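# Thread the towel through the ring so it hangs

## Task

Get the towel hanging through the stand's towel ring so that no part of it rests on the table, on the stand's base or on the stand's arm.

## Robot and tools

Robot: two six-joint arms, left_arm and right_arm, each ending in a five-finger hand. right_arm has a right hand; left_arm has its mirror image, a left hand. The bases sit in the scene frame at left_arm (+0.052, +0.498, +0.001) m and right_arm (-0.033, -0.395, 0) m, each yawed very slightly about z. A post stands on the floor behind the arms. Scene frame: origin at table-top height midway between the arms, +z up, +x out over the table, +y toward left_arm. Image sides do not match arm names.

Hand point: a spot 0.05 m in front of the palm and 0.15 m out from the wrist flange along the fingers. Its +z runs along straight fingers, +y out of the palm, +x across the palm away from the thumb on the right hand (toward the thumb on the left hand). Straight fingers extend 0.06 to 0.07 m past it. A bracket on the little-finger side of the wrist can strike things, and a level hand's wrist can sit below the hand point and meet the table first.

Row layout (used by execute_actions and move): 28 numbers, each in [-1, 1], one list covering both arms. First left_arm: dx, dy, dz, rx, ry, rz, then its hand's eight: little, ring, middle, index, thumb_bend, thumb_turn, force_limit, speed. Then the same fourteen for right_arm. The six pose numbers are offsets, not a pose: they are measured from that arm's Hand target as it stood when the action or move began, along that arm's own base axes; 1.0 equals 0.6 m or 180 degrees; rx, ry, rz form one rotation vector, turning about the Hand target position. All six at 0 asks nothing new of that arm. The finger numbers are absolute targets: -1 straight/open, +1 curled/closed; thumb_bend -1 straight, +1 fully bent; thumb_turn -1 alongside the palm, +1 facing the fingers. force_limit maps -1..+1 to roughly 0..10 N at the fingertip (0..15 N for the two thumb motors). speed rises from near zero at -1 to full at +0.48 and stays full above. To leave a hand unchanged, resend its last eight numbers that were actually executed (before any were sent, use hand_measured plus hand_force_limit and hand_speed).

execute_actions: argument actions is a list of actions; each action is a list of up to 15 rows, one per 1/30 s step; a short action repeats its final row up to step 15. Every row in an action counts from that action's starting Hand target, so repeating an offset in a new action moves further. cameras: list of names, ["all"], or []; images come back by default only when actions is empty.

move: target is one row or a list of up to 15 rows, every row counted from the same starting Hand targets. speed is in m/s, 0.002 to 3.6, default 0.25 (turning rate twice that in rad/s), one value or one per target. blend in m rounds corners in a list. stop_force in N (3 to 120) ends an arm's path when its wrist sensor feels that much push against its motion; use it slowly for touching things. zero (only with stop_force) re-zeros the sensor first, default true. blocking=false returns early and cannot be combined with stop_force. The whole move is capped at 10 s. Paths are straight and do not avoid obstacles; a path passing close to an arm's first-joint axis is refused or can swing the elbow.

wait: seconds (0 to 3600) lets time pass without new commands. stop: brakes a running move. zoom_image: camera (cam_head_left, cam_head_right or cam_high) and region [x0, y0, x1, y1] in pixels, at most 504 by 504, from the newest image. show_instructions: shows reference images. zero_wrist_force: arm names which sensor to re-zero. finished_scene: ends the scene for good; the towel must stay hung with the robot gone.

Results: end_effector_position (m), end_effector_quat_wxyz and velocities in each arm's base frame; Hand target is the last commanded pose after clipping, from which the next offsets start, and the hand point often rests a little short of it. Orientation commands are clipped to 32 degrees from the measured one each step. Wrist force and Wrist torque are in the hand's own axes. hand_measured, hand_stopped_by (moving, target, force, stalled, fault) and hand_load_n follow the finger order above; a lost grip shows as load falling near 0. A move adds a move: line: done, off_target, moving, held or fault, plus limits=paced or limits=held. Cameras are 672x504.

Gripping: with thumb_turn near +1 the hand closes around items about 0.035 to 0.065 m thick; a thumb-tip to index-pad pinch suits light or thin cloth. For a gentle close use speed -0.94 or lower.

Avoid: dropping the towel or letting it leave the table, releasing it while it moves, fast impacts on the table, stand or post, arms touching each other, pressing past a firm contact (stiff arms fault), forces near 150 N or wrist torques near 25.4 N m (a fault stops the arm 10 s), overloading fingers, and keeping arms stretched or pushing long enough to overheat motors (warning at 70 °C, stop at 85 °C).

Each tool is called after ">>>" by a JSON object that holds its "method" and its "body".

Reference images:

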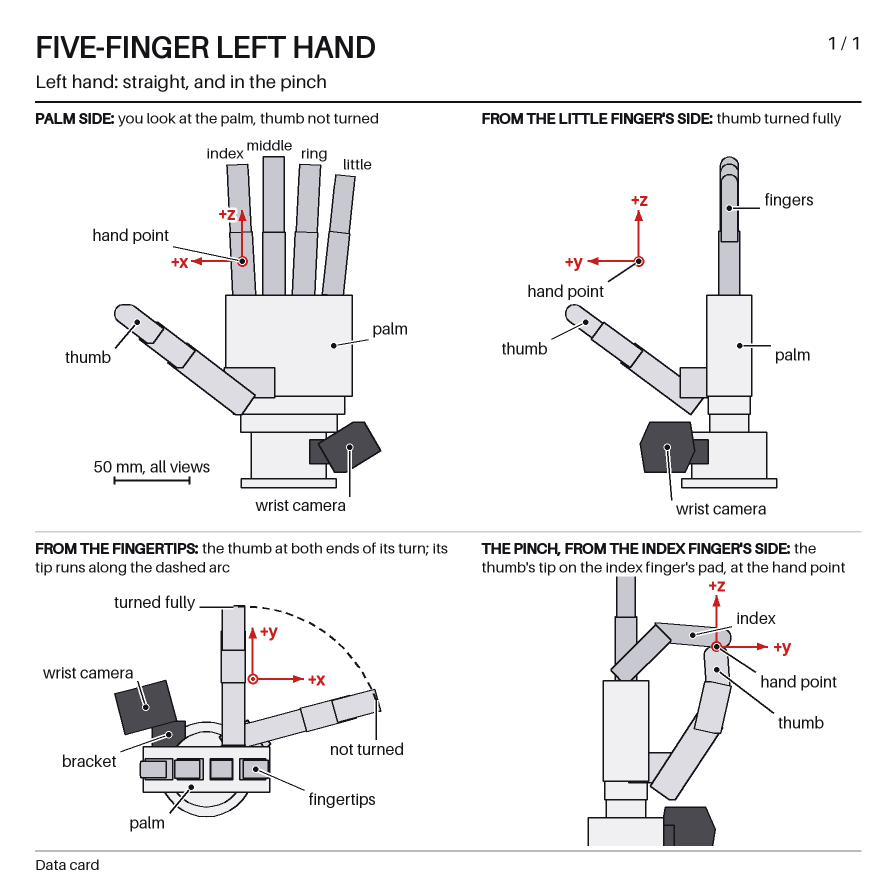

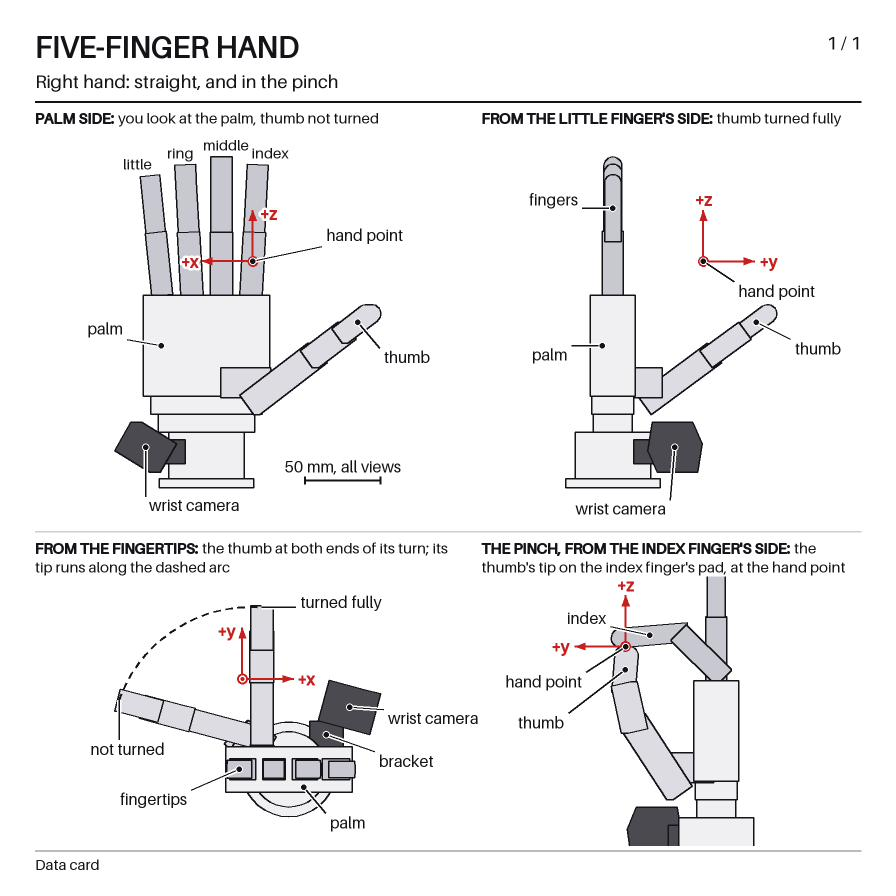

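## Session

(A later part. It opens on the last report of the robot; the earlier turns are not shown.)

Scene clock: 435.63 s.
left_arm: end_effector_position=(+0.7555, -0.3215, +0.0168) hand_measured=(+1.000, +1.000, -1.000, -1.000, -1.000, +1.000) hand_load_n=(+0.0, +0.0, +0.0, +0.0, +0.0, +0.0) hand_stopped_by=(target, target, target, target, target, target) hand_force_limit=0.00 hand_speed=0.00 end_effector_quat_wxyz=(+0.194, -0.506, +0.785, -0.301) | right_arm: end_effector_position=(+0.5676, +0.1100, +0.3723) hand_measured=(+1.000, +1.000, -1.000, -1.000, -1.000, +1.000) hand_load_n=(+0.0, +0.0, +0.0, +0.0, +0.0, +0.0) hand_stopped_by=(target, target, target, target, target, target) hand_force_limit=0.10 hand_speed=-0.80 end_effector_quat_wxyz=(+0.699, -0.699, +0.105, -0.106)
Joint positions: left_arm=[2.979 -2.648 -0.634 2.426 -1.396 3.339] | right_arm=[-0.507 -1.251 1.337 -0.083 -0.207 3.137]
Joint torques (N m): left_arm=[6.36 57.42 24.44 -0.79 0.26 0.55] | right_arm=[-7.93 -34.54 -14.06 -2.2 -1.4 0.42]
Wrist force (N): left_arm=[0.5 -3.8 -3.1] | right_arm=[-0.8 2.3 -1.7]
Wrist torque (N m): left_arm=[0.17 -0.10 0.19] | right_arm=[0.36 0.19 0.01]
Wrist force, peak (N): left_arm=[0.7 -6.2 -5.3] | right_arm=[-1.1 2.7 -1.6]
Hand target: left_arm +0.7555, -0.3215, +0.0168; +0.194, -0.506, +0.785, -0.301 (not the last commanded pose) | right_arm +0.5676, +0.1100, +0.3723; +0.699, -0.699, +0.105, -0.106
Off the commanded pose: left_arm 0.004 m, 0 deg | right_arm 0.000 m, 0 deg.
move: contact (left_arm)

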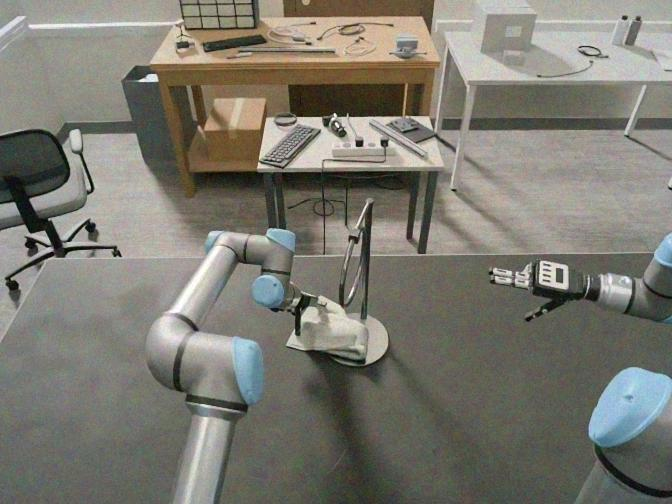

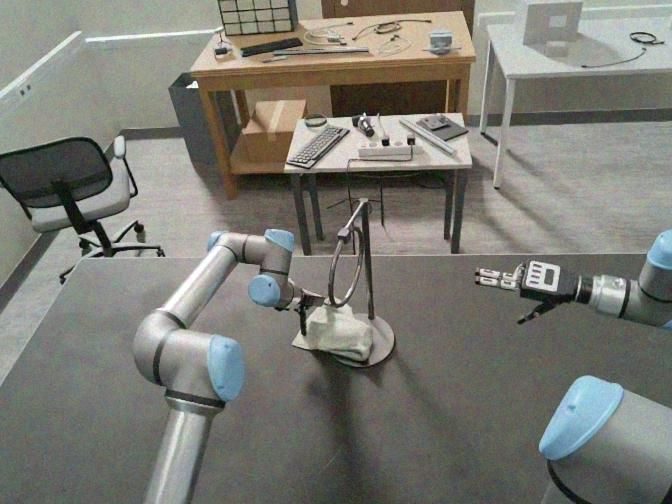

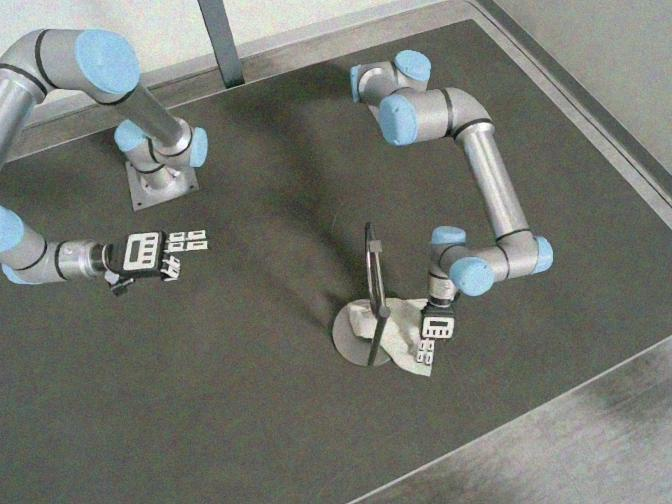

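>>> {"method": "move", "body": {"target": [[0,0,0.0020,-0.0115,-0.0253,0,1,1,-1,-1,-1,1,-0.2,-0.8, 0,0,0,0,0,0,1,1,-1,-1,-1,1,0.1,-0.8],[0,0,0.0024,-0.0115,-0.0253,0,1,1,-0.75,-0.75,-0.75,1,-0.2,-0.8, 0,0,0,0,0,0,1,1,-1,-1,-1,1,0.1,-0.8],[0,0,0.0032,-0.0229,-0.0506,0,1,1,-0.5,-0.5,-0.5,1,-0.2,-0.8, 0,0,0,0,0,0,1,1,-1,-1,-1,1,0.1,-0.8]], "speed": 0.08, "cameras": ["all"]}}

>>> {"method": "zoom_image", "body": {"camera": "cam_high", "region": [340, 240, 480, 400]}}

>>> {"method": "zoom_image", "body": {"camera": "cam_head_left", "region": [240, 230, 400, 390]}}

Scene clock: 446.23 s.
left_arm: end_effector_position=(+0.7555, -0.3215, +0.0187) hand_measured=(+1.000, +1.000, -0.618, -0.502, -0.500, +1.000) hand_load_n=(+0.0, +0.0, +5.5, +4.0, +0.0, +0.0) hand_stopped_by=(target, target, force, target, target, target) hand_force_limit=-0.20 hand_speed=-0.80 end_effector_quat_wxyz=(+0.237, -0.487, +0.756, -0.368) | right_arm: end_effector_position=(+0.5676, +0.1100, +0.3723) hand_measured=(+1.000, +1.000, -1.000, -1.000, -1.000, +1.000) hand_load_n=(+0.0, +0.5, +0.0, +0.0, -0.5, +0.0) hand_stopped_by=(target, target, target, target, target, target) hand_force_limit=0.10 hand_speed=-0.80 end_effector_quat_wxyz=(+0.699, -0.699, +0.105, -0.106)
Joint positions: left_arm=[2.994 -2.495 -0.96 2.771 -1.353 3.316] | right_arm=[-0.507 -1.251 1.337 -0.083 -0.207 3.137]
Joint torques (N m): left_arm=[-3.86 37.06 4.15 -3.38 -1.53 1.05] | right_arm=[-7.53 -42.89 -14.26 -2.14 -1.33 -0.08]
Wrist force (N): left_arm=[-0.5 -15.6 -5.4] | right_arm=[-1.1 2.4 -1.7]
Wrist torque (N m): left_arm=[0.21 0.05 0.29] | right_arm=[0.37 0.23 0.00]
Wrist force, peak (N): left_arm=[2.0 -22.7 -21.9] | right_arm=[-1.1 2.5 -1.8]
Hand target: left_arm +0.7555, -0.3215, +0.0188; +0.237, -0.487, +0.756, -0.368 | right_arm +0.5676, +0.1100, +0.3723; +0.699, -0.699, +0.105, -0.106
Off the commanded pose: left_arm 0.000 m, 0 deg | right_arm 0.000 m, 0 deg.
move: done

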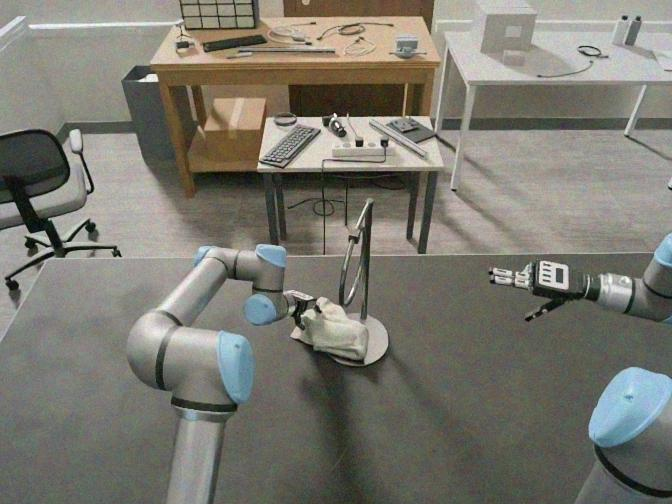

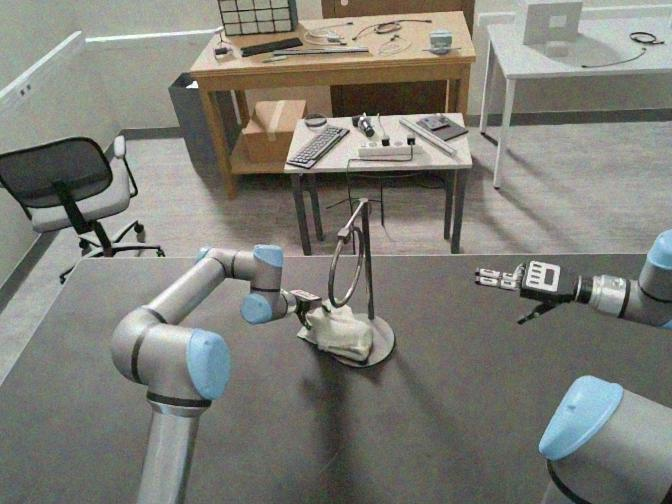

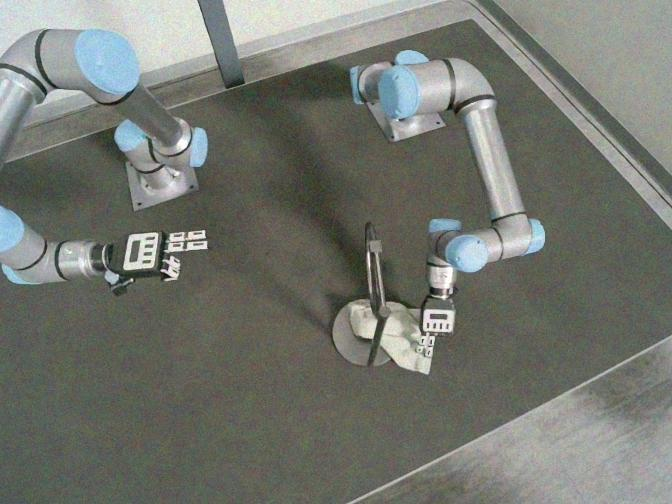

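Scaled by 3.150 from the camera's image (finer frame: 960x720).

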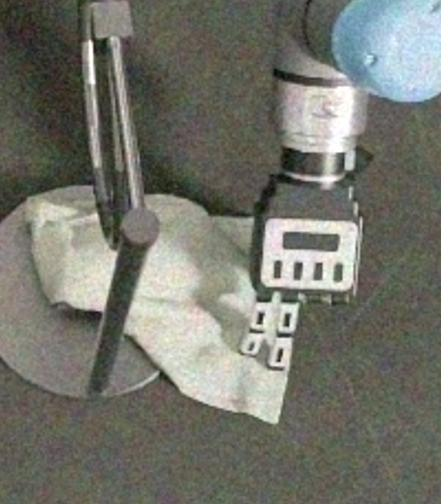

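Scaled by 3.150 from the camera's image (finer frame: 960x720).

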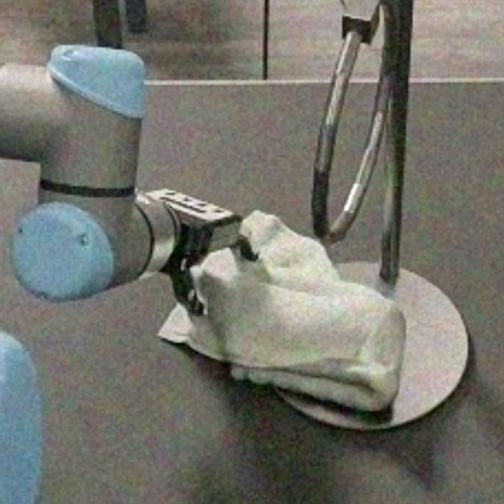

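>>> {"method": "move", "body": {"target": [[0,0,0.0040,-0.0070,-0.0155,0,1,1,-0.48,-0.48,-0.48,1,-0.1,-0.8, 0,0,0,0,0,0,1,1,-1,-1,-1,1,0.1,-0.8],[0,0,0.0045,-0.0183,-0.0405,0,1,1,-0.25,-0.25,-0.25,1,-0.1,-0.8, 0,0,0,0,0,0,1,1,-1,-1,-1,1,0.1,-0.8],[0,0,0.0050,-0.0183,-0.0405,0,1,1,-0.05,-0.05,-0.05,1,-0.1,-0.85, 0,0,0,0,0,0,1,1,-1,-1,-1,1,0.1,-0.8]], "speed": 0.08, "cameras": ["all"]}}

>>> {"method": "zoom_image", "body": {"camera": "cam_high", "region": [340, 240, 480, 400]}}

>>> {"method": "zoom_image", "body": {"camera": "cam_head_left", "region": [240, 230, 400, 390]}}

Scene clock: 456.20 s.
left_arm: end_effector_position=(+0.7555, -0.3215, +0.0218) hand_measured=(+1.000, +1.000, -0.276, -0.050, -0.050, +1.000) hand_load_n=(+0.0, +0.0, +4.5, +0.0, +0.0, +0.0) hand_stopped_by=(target, target, force, target, target, target) hand_force_limit=-0.10 hand_speed=-0.85 end_effector_quat_wxyz=(+0.271, -0.469, +0.728, -0.420) | right_arm: end_effector_position=(+0.5676, +0.1100, +0.3723) hand_measured=(+1.000, +1.000, -1.000, -1.000, -1.000, +1.000) hand_load_n=(+0.0, +0.0, +0.0, -0.5, +0.0, +0.5) hand_stopped_by=(target, target, target, target, target, target) hand_force_limit=0.10 hand_speed=-0.80 end_effector_quat_wxyz=(+0.699, -0.699, +0.105, -0.106)
Joint positions: left_arm=[3.006 -2.411 -1.156 3.023 -1.321 3.29] | right_arm=[-0.507 -1.251 1.337 -0.083 -0.207 3.137]
Joint torques (N m): left_arm=[-4.63 47.86 21.2 -1.26 -1.07 0.81] | right_arm=[-6.22 -42.72 -13.68 -1.96 -1.31 -0.36]
Wrist force (N): left_arm=[-0.5 -10.5 -1.9] | right_arm=[-1.0 2.5 -1.7]
Wrist torque (N m): left_arm=[-0.08 0.12 0.27] | right_arm=[0.40 0.21 0.01]
Wrist force, peak (N): left_arm=[-0.6 -15.9 -5.3] | right_arm=[-1.1 2.6 -1.9]
Hand target: left_arm +0.7555, -0.3215, +0.0218; +0.271, -0.469, +0.728, -0.420 | right_arm +0.5676, +0.1100, +0.3723; +0.699, -0.699, +0.105, -0.106
Off the commanded pose: left_arm 0.000 m, 0 deg | right_arm 0.000 m, 0 deg.
move: done

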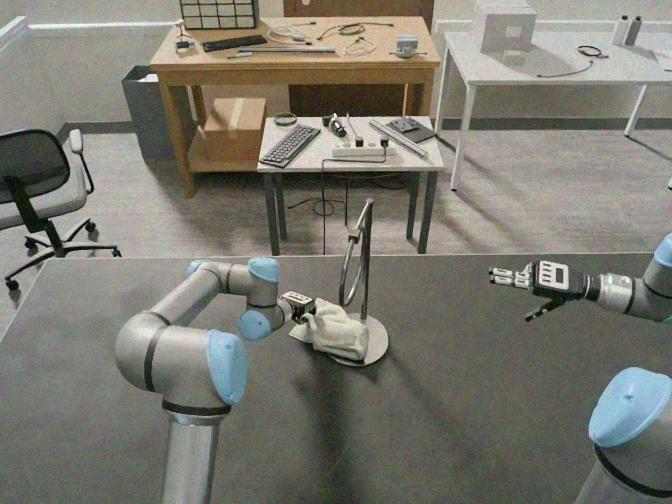

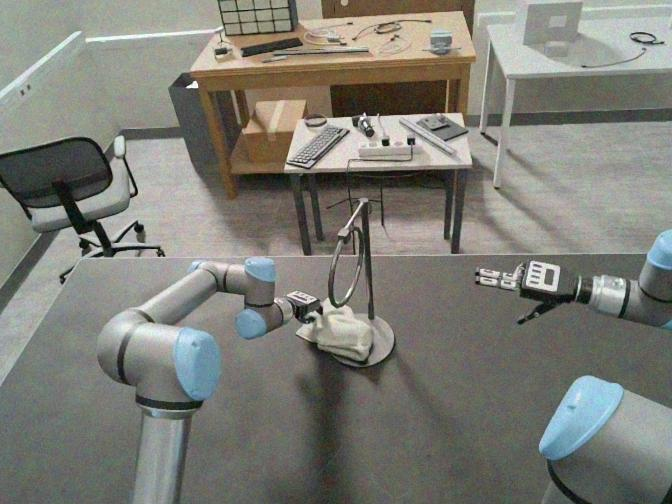

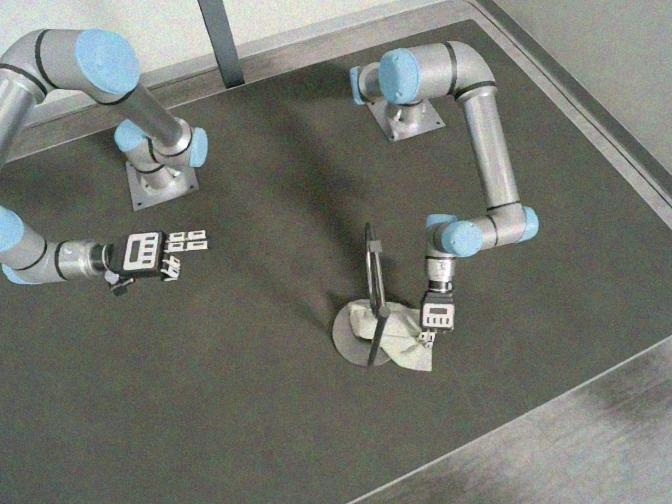

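Scaled by 3.150 from the camera's image (finer frame: 960x720).

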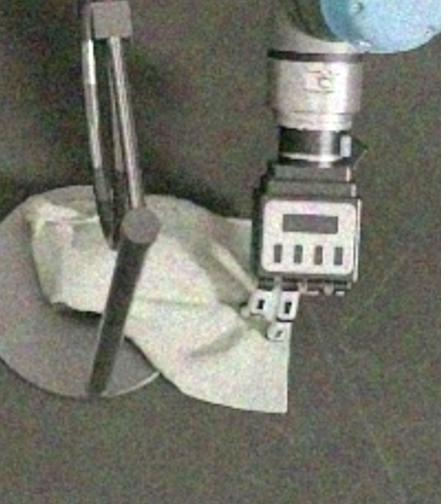

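Scaled by 3.150 from the camera's image (finer frame: 960x720).

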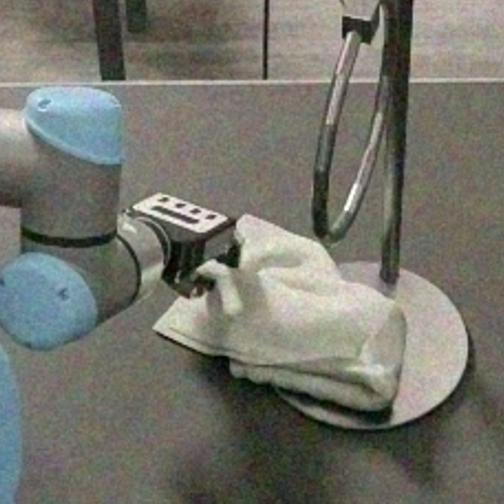

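>>> {"method": "move", "body": {"target": [[0,0,0.0025,0,0,0,1,1,-0.2,-0.05,-0.05,1,0,-0.85, 0,0,0,0,0,0,1,1,-1,-1,-1,1,0.1,-0.8],[0,0,0.0030,0,0,0,1,1,0.15,0.15,0.1,1,0,-0.88, 0,0,0,0,0,0,1,1,-1,-1,-1,1,0.1,-0.8]], "speed": 0.08, "cameras": ["all"]}}

>>> {"method": "zoom_image", "body": {"camera": "cam_high", "region": [340, 240, 480, 400]}}

>>> {"method": "zoom_image", "body": {"camera": "cam_head_left", "region": [240, 230, 400, 390]}}

Scene clock: 462.80 s.
left_arm: end_effector_position=(+0.7555, -0.3215, +0.0236) hand_measured=(+1.000, +1.000, +0.130, +0.148, +0.096, +1.000) hand_load_n=(+0.0, +0.0, +5.0, +5.0, +6.0, +0.0) hand_stopped_by=(target, target, force, force, target, target) hand_force_limit=0.00 hand_speed=-0.88 end_effector_quat_wxyz=(+0.271, -0.469, +0.728, -0.420) | right_arm: end_effector_position=(+0.5676, +0.1100, +0.3723) hand_measured=(+1.000, +1.000, -1.000, -1.000, -1.000, +1.000) hand_load_n=(+0.0, +0.0, +0.0, +0.0, +0.0, +0.0) hand_stopped_by=(target, target, target, target, target, target) hand_force_limit=0.10 hand_speed=-0.80 end_effector_quat_wxyz=(+0.699, -0.699, +0.105, -0.106)
Joint positions: left_arm=[3.006 -2.409 -1.154 3.019 -1.321 3.29] | right_arm=[-0.507 -1.251 1.337 -0.083 -0.207 3.137]
Joint torques (N m): left_arm=[-4.68 41.66 14.42 -0.28 -0.13 0.94] | right_arm=[-5.5 -42.23 -14.45 -1.84 -1.43 -0.51]
Wrist force (N): left_arm=[-0.5 -1.3 0.1] | right_arm=[-1.0 2.0 -1.7]
Wrist torque (N m): left_arm=[-0.05 0.18 0.04] | right_arm=[0.32 0.22 -0.01]
Wrist force, peak (N): left_arm=[-0.4 -11.9 -2.0] | right_arm=[-1.2 2.6 -1.7]
Hand target: left_arm +0.7555, -0.3215, +0.0236; +0.271, -0.469, +0.728, -0.420 | right_arm +0.5676, +0.1100, +0.3723; +0.699, -0.699, +0.105, -0.106
Off the commanded pose: left_arm 0.000 m, 0 deg | right_arm 0.000 m, 0 deg.
move: done

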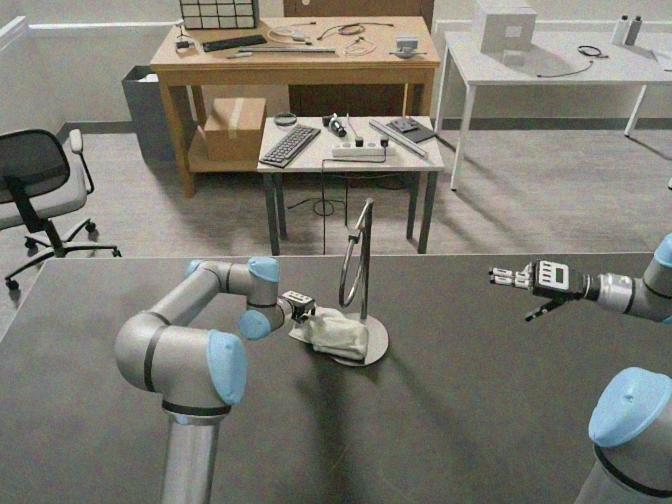

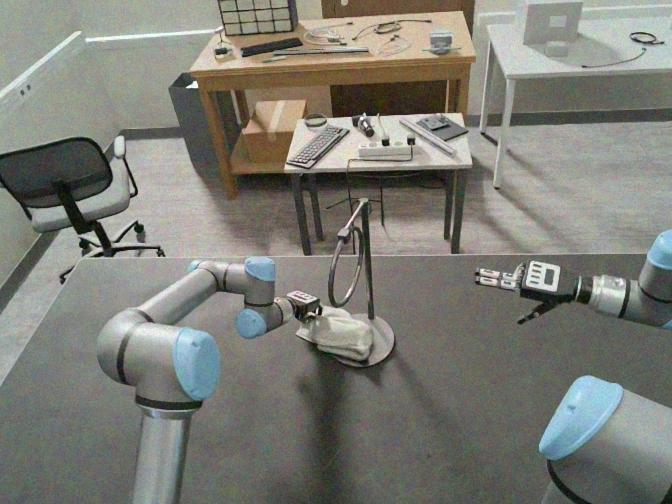

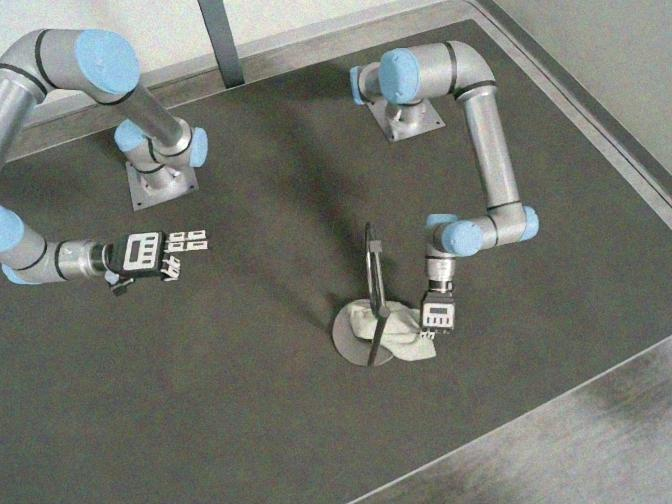

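Scaled by 3.150 from the camera's image (finer frame: 960x720).

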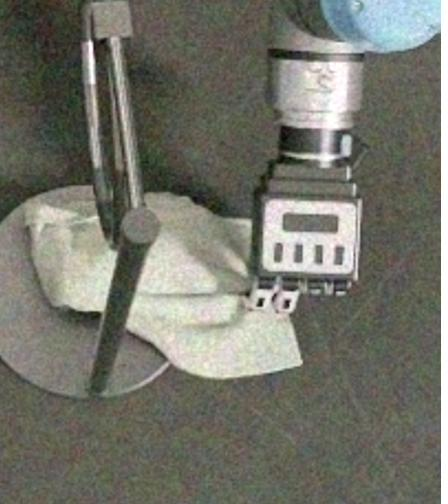

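Scaled by 3.150 from the camera's image (finer frame: 960x720).

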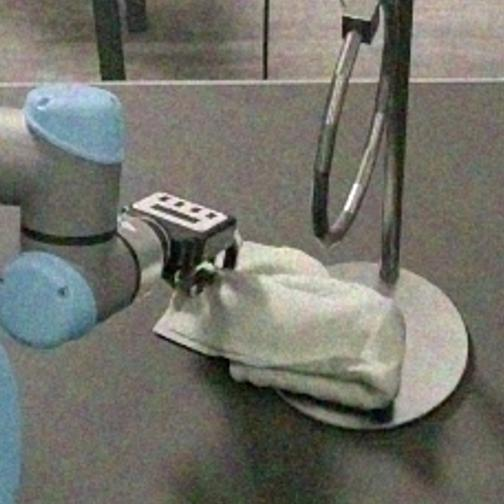

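>>> {"method": "move", "body": {"target": [[0,0,0,0,0,0,1,1,0.22,0.24,0.16,1,0.2,-0.88, 0,0,0,0,0,0,1,1,-1,-1,-1,1,0.1,-0.8],[0,0.03,0.3,0,0,0,1,1,0.22,0.24,0.16,1,0.2,-0.88, 0,0,0,0,0,0,1,1,-1,-1,-1,1,0.1,-0.8]], "speed": 0.1, "cameras": ["all"]}}

>>> {"method": "zoom_image", "body": {"camera": "cam_high", "region": [340, 240, 500, 400]}}

>>> {"method": "zoom_image", "body": {"camera": "cam_head_left", "region": [240, 210, 400, 370]}}

Scene clock: 470.60 s.
left_arm: end_effector_position=(+0.7555, -0.3035, +0.2036) hand_measured=(+1.000, +1.000, +0.150, +0.168, +0.140, +1.000) hand_load_n=(+0.0, +0.0, +7.0, +6.5, +9.0, +0.0) hand_stopped_by=(target, target, force, force, force, target) hand_force_limit=0.20 hand_speed=-0.88 end_effector_quat_wxyz=(+0.271, -0.469, +0.728, -0.420) | right_arm: end_effector_position=(+0.5676, +0.1100, +0.3723) hand_measured=(+1.000, +1.000, -1.000, -1.000, -1.000, +1.000) hand_load_n=(+0.0, +0.0, -0.5, +0.0, +0.0, +0.0) hand_stopped_by=(target, target, target, target, target, target) hand_force_limit=0.10 hand_speed=-0.80 end_effector_quat_wxyz=(+0.699, -0.699, +0.105, -0.106)
Joint positions: left_arm=[3.035 -2.279 -0.912 2.643 -1.296 3.306] | right_arm=[-0.507 -1.251 1.337 -0.083 -0.207 3.137]
Joint torques (N m): left_arm=[-3.91 39.46 16.65 0.17 -1.18 0.25] | right_arm=[-5.28 -42.89 -14.93 -1.85 -1.26 -0.43]
Wrist force (N): left_arm=[-0.3 -0.6 0.5] | right_arm=[-0.9 2.0 -1.5]
Wrist torque (N m): left_arm=[-0.09 0.15 -0.10] | right_arm=[0.30 0.19 0.00]
Wrist force, peak (N): left_arm=[-0.2 -1.7 -0.1] | right_arm=[-1.2 2.7 -1.6]
Hand target: left_arm +0.7555, -0.3035, +0.2036; +0.271, -0.469, +0.728, -0.420 | right_arm +0.5676, +0.1100, +0.3723; +0.699, -0.699, +0.105, -0.106
Off the commanded pose: left_arm 0.000 m, 0 deg | right_arm 0.000 m, 0 deg.
move: done

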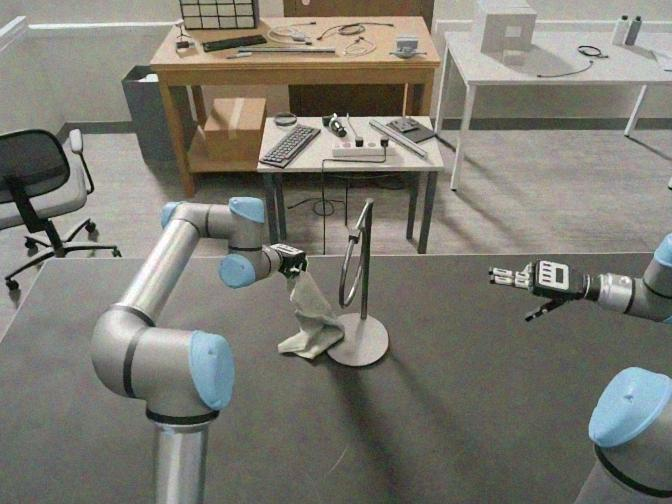

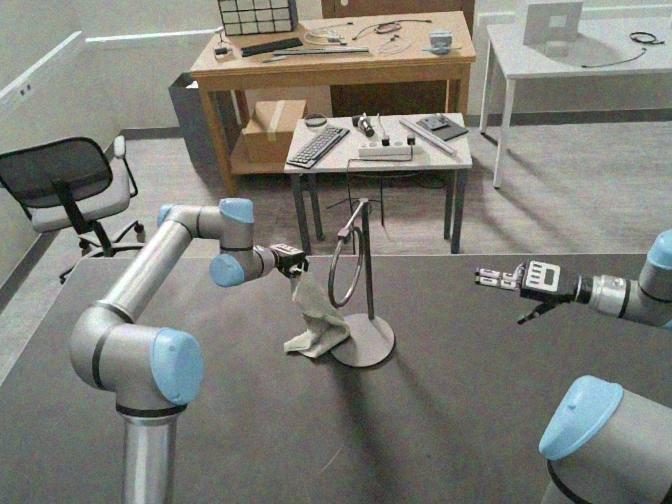

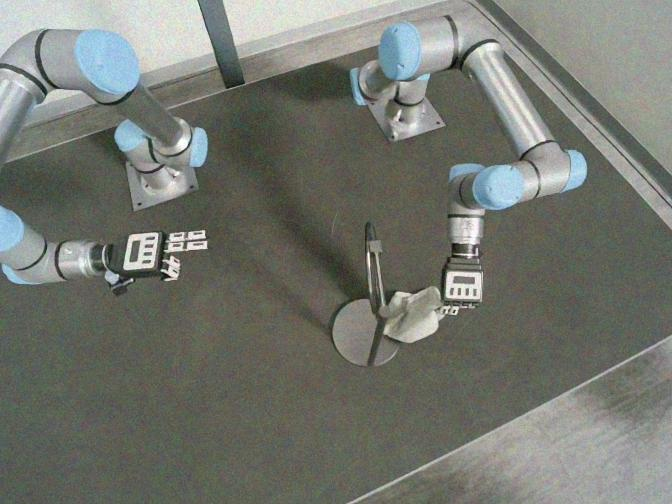

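Scaled by 3.150 from the camera's image (finer frame: 960x720).

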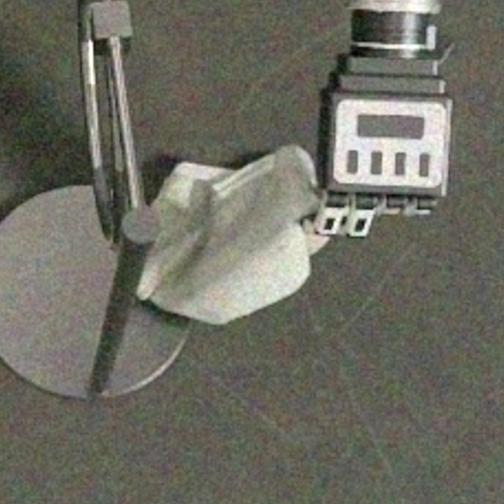

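Scaled by 3.150 from the camera's image (finer frame: 960x720).

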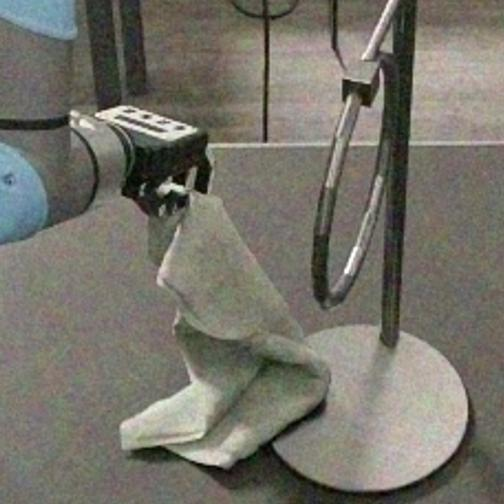

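>>> {"method": "move", "body": {"target": [0,0.15,0.32,0,0,0,1,1,0.22,0.24,0.16,1,0.2,-0.88, 0,0,0,0,0,0,1,1,-1,-1,-1,1,0.1,-0.8], "speed": 0.12, "cameras": ["all"]}}

>>> {"method": "zoom_image", "body": {"camera": "cam_high", "region": [380, 200, 580, 400]}}

>>> {"method": "zoom_image", "body": {"camera": "cam_head_left", "region": [180, 150, 400, 370]}}

Scene clock: 477.13 s.
left_arm: end_effector_position=(+0.7554, -0.2135, +0.3955) hand_measured=(+1.000, +1.000, +0.150, +0.168, +0.140, +1.000) hand_load_n=(+0.0, +0.0, +7.0, +7.0, +9.0, +0.0) hand_stopped_by=(target, target, force, force, force, target) hand_force_limit=0.20 hand_speed=-0.88 end_effector_quat_wxyz=(+0.271, -0.469, +0.728, -0.420) | right_arm: end_effector_position=(+0.5676, +0.1100, +0.3723) hand_measured=(+1.000, +1.000, -1.000, -1.000, -1.000, +1.000) hand_load_n=(+0.0, +0.0, +0.0, +0.0, +0.0, +0.0) hand_stopped_by=(target, target, target, target, target, target) hand_force_limit=0.10 hand_speed=-0.80 end_effector_quat_wxyz=(+0.699, -0.699, +0.105, -0.106)
Joint positions: left_arm=[3.183 -2.413 -0.161 1.998 -1.17 3.389] | right_arm=[-0.507 -1.251 1.337 -0.083 -0.207 3.137]
Joint torques (N m): left_arm=[-6.32 51.34 8.12 1.32 -1.04 1.08] | right_arm=[-4.77 -42.72 -13.58 -1.85 -1.16 -0.61]
Wrist force (N): left_arm=[-0.2 -0.3 0.1] | right_arm=[-0.9 2.3 -1.6]
Wrist torque (N m): left_arm=[-0.05 0.09 -0.02] | right_arm=[0.36 0.20 0.01]
Wrist force, peak (N): left_arm=[-0.8 -1.3 -0.7] | right_arm=[-1.1 2.6 -2.0]
Hand target: left_arm +0.7555, -0.2135, +0.3956; +0.271, -0.469, +0.728, -0.420 | right_arm +0.5676, +0.1100, +0.3723; +0.699, -0.699, +0.105, -0.106
Off the commanded pose: left_arm 0.000 m, 0 deg | right_arm 0.000 m, 0 deg.
move: done

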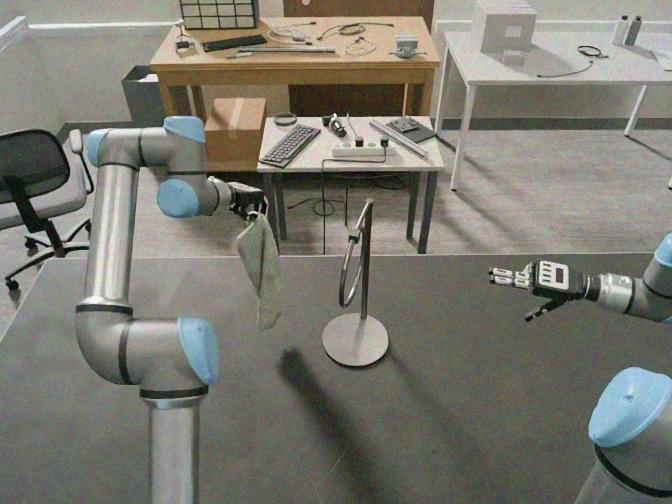

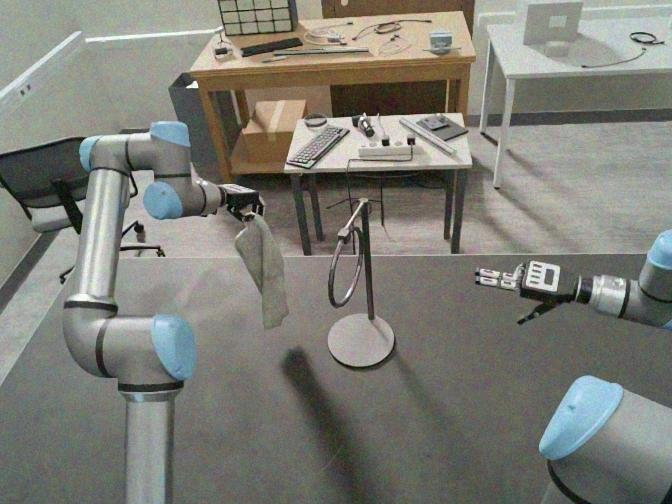

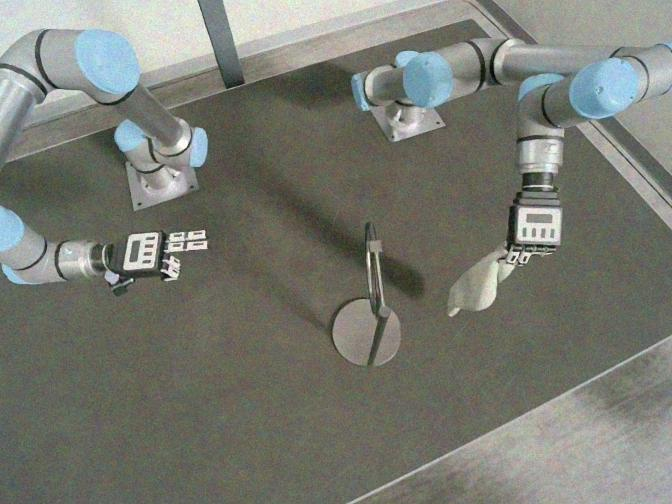

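Scaled by 2.520 from the camera's image (finer frame: 960x720).

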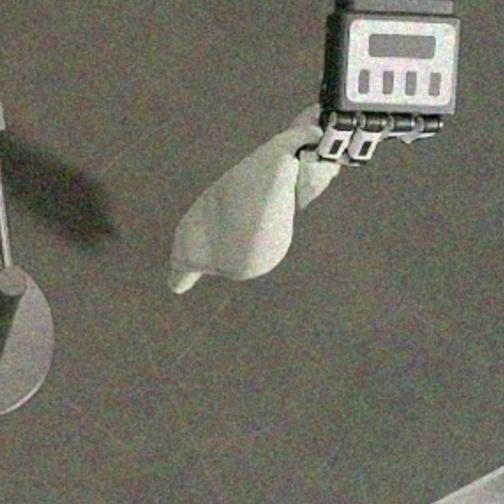

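Scaled by 2.291 from the camera's image (finer frame: 960x720).

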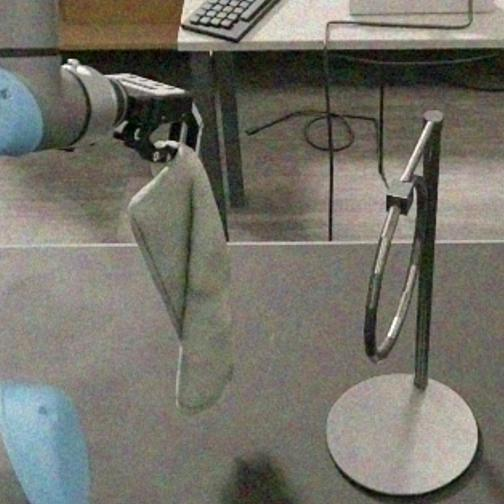

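>>> {"method": "move", "body": {"target": [-0.6362,-0.119,0.024,0,0,0,1,1,0.22,0.24,0.16,1,0.2,-0.88, 0,0,0,0,0,0,1,1,-1,-1,-1,1,0.1,-0.8], "speed": 0.2, "cameras": ["all"]}}

Scene clock: 496.10 s.
left_arm: end_effector_position=(+0.3738, -0.2849, +0.4099) hand_measured=(+1.000, +1.000, +0.150, +0.168, +0.140, +1.000) hand_load_n=(+0.0, +0.0, +7.0, +7.0, +9.0, +0.0) hand_stopped_by=(target, target, force, force, force, target) hand_force_limit=0.20 hand_speed=-0.88 end_effector_quat_wxyz=(+0.271, -0.469, +0.728, -0.420) | right_arm: end_effector_position=(+0.5676, +0.1100, +0.3723) hand_measured=(+1.000, +1.000, -1.000, -1.000, -1.000, +1.000) hand_load_n=(+0.0, +0.0, +0.0, +0.0, +0.0, +0.0) hand_stopped_by=(target, target, target, target, target, target) hand_force_limit=0.10 hand_speed=-0.80 end_effector_quat_wxyz=(+0.699, -0.699, +0.105, -0.106)
Joint positions: left_arm=[2.942 -1.377 -1.524 2.365 -1.375 3.257] | right_arm=[-0.507 -1.251 1.337 -0.083 -0.207 3.137]
Joint torques (N m): left_arm=[-2.57 18.96 17.3 1.54 0.53 1.25] | right_arm=[-2.62 -42.72 -14.12 -1.65 -1.26 -0.46]
Wrist force (N): left_arm=[-0.2 -0.4 0.3] | right_arm=[-0.9 2.4 -1.6]
Wrist torque (N m): left_arm=[-0.08 0.08 -0.01] | right_arm=[0.38 0.20 0.02]
Wrist force, peak (N): left_arm=[-1.3 -1.0 1.4] | right_arm=[-1.0 2.4 -2.0]
Hand target: left_arm +0.3737, -0.2849, +0.4100; +0.271, -0.469, +0.728, -0.420 | right_arm +0.5676, +0.1100, +0.3723; +0.699, -0.699, +0.105, -0.106
Off the commanded pose: left_arm 0.000 m, 0 deg | right_arm 0.000 m, 0 deg.
move: done

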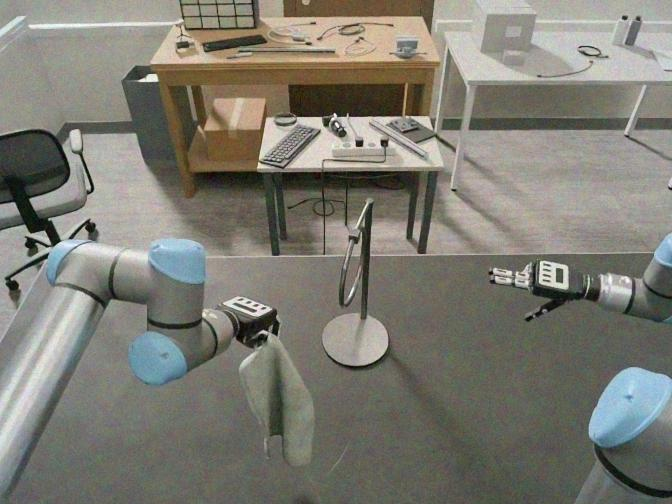

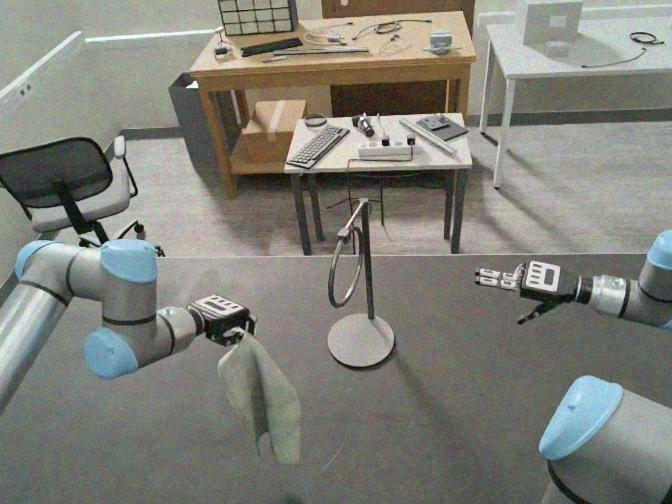

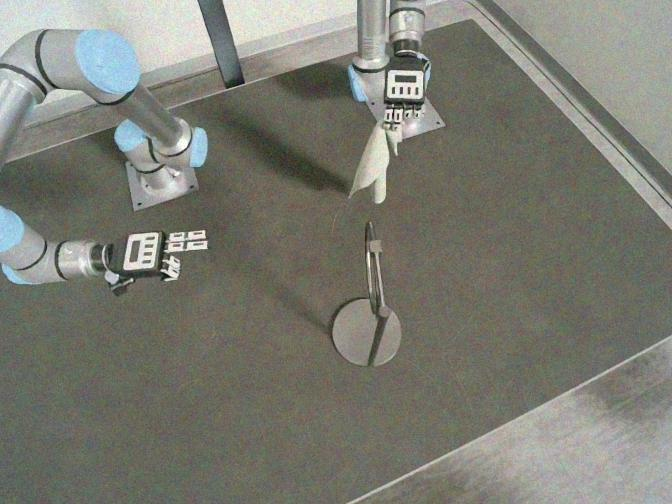

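>>> {"method": "move", "body": {"target": [0.263,0.5768,-0.63,0,0,0,1,1,0.22,0.24,0.16,1,0.2,-0.88, 0,0,0,0,0,0,1,1,-1,-1,-1,1,0.1,-0.8], "speed": 0.12, "cameras": ["all"]}}

>>> {"method": "zoom_image", "body": {"camera": "cam_high", "region": [340, 80, 520, 260]}}

>>> {"method": "zoom_image", "body": {"camera": "cam_head_left", "region": [100, 290, 320, 500]}}

Scene clock: 504.50 s.
left_arm: end_effector_position=(+0.5316, +0.0612, +0.0320) hand_measured=(+1.000, +1.000, +0.150, +0.168, +0.140, +1.000) hand_load_n=(+0.0, +0.0, +6.5, +6.5, +8.5, +0.0) hand_stopped_by=(target, target, force, force, force, target) hand_force_limit=0.20 hand_speed=-0.88 end_effector_quat_wxyz=(+0.271, -0.469, +0.728, -0.420) | right_arm: end_effector_position=(+0.5676, +0.1100, +0.3723) hand_measured=(+1.000, +1.000, -1.000, -1.000, -1.000, +1.000) hand_load_n=(+0.5, +0.0, -0.5, +0.0, +0.0, +0.0) hand_stopped_by=(target, target, target, target, target, target) hand_force_limit=0.10 hand_speed=-0.80 end_effector_quat_wxyz=(+0.699, -0.699, +0.105, -0.106)
Joint positions: left_arm=[3.891 -2.041 -1.884 2.941 -0.646 4.017] | right_arm=[-0.507 -1.251 1.337 -0.083 -0.207 3.137]
Joint torques (N m): left_arm=[-3.35 24.12 7.59 -2.73 -0.73 -2] | right_arm=[-2.13 -43 -14.29 -1.6 -1.51 -0.67]
Wrist force (N): left_arm=[0.4 -1.2 0.1] | right_arm=[-1.0 2.4 -1.4]
Wrist torque (N m): left_arm=[-0.06 0.03 0.02] | right_arm=[0.36 0.20 0.01]
Wrist force, peak (N): left_arm=[0.7 -1.4 -0.1] | right_arm=[-1.3 2.6 -1.6]
Hand target: left_arm +0.5315, +0.0612, +0.0320; +0.271, -0.469, +0.728, -0.420 | right_arm +0.5676, +0.1100, +0.3723; +0.699, -0.699, +0.105, -0.106
Off the commanded pose: left_arm 0.000 m, 0 deg | right_arm 0.000 m, 0 deg.
move: done

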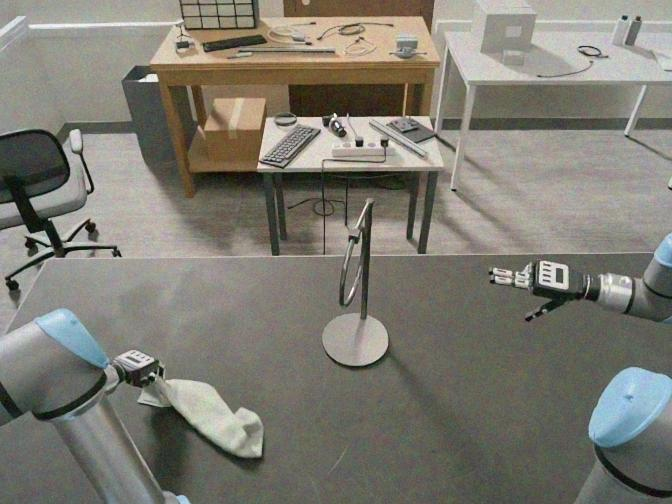

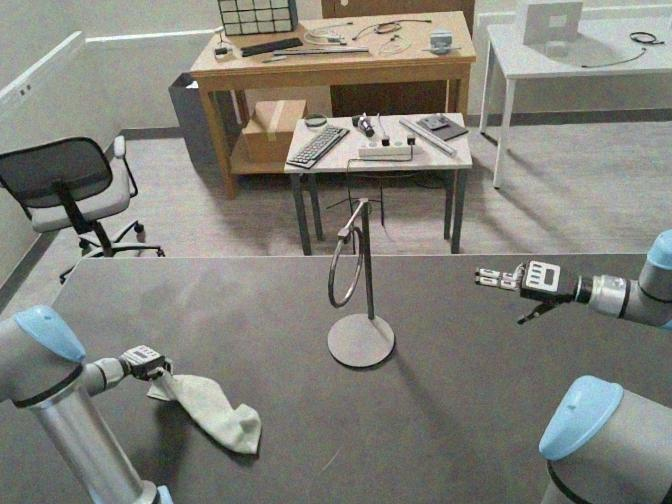

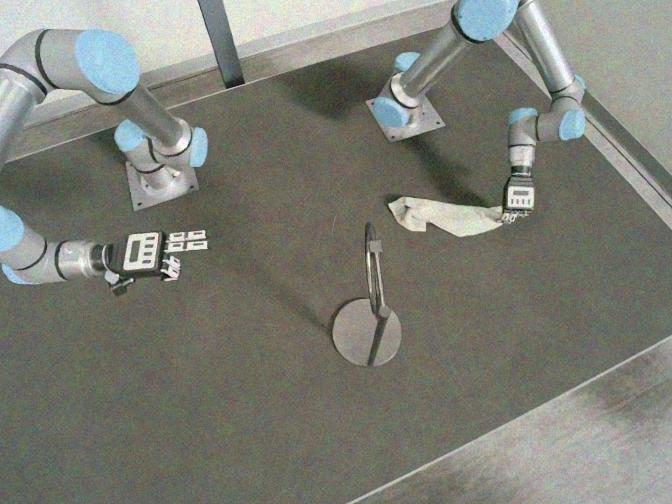

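Scaled by 2.800 from the camera's image (finer frame: 960x720).

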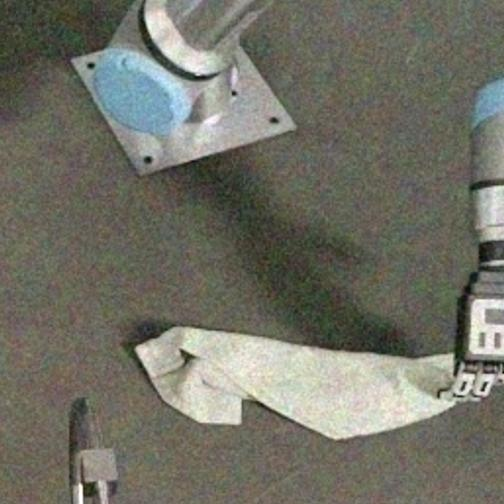

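Scaled by 2.291 from the camera's image (finer frame: 960x720).

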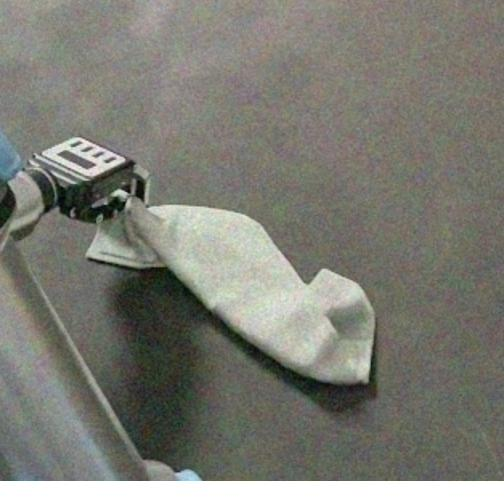

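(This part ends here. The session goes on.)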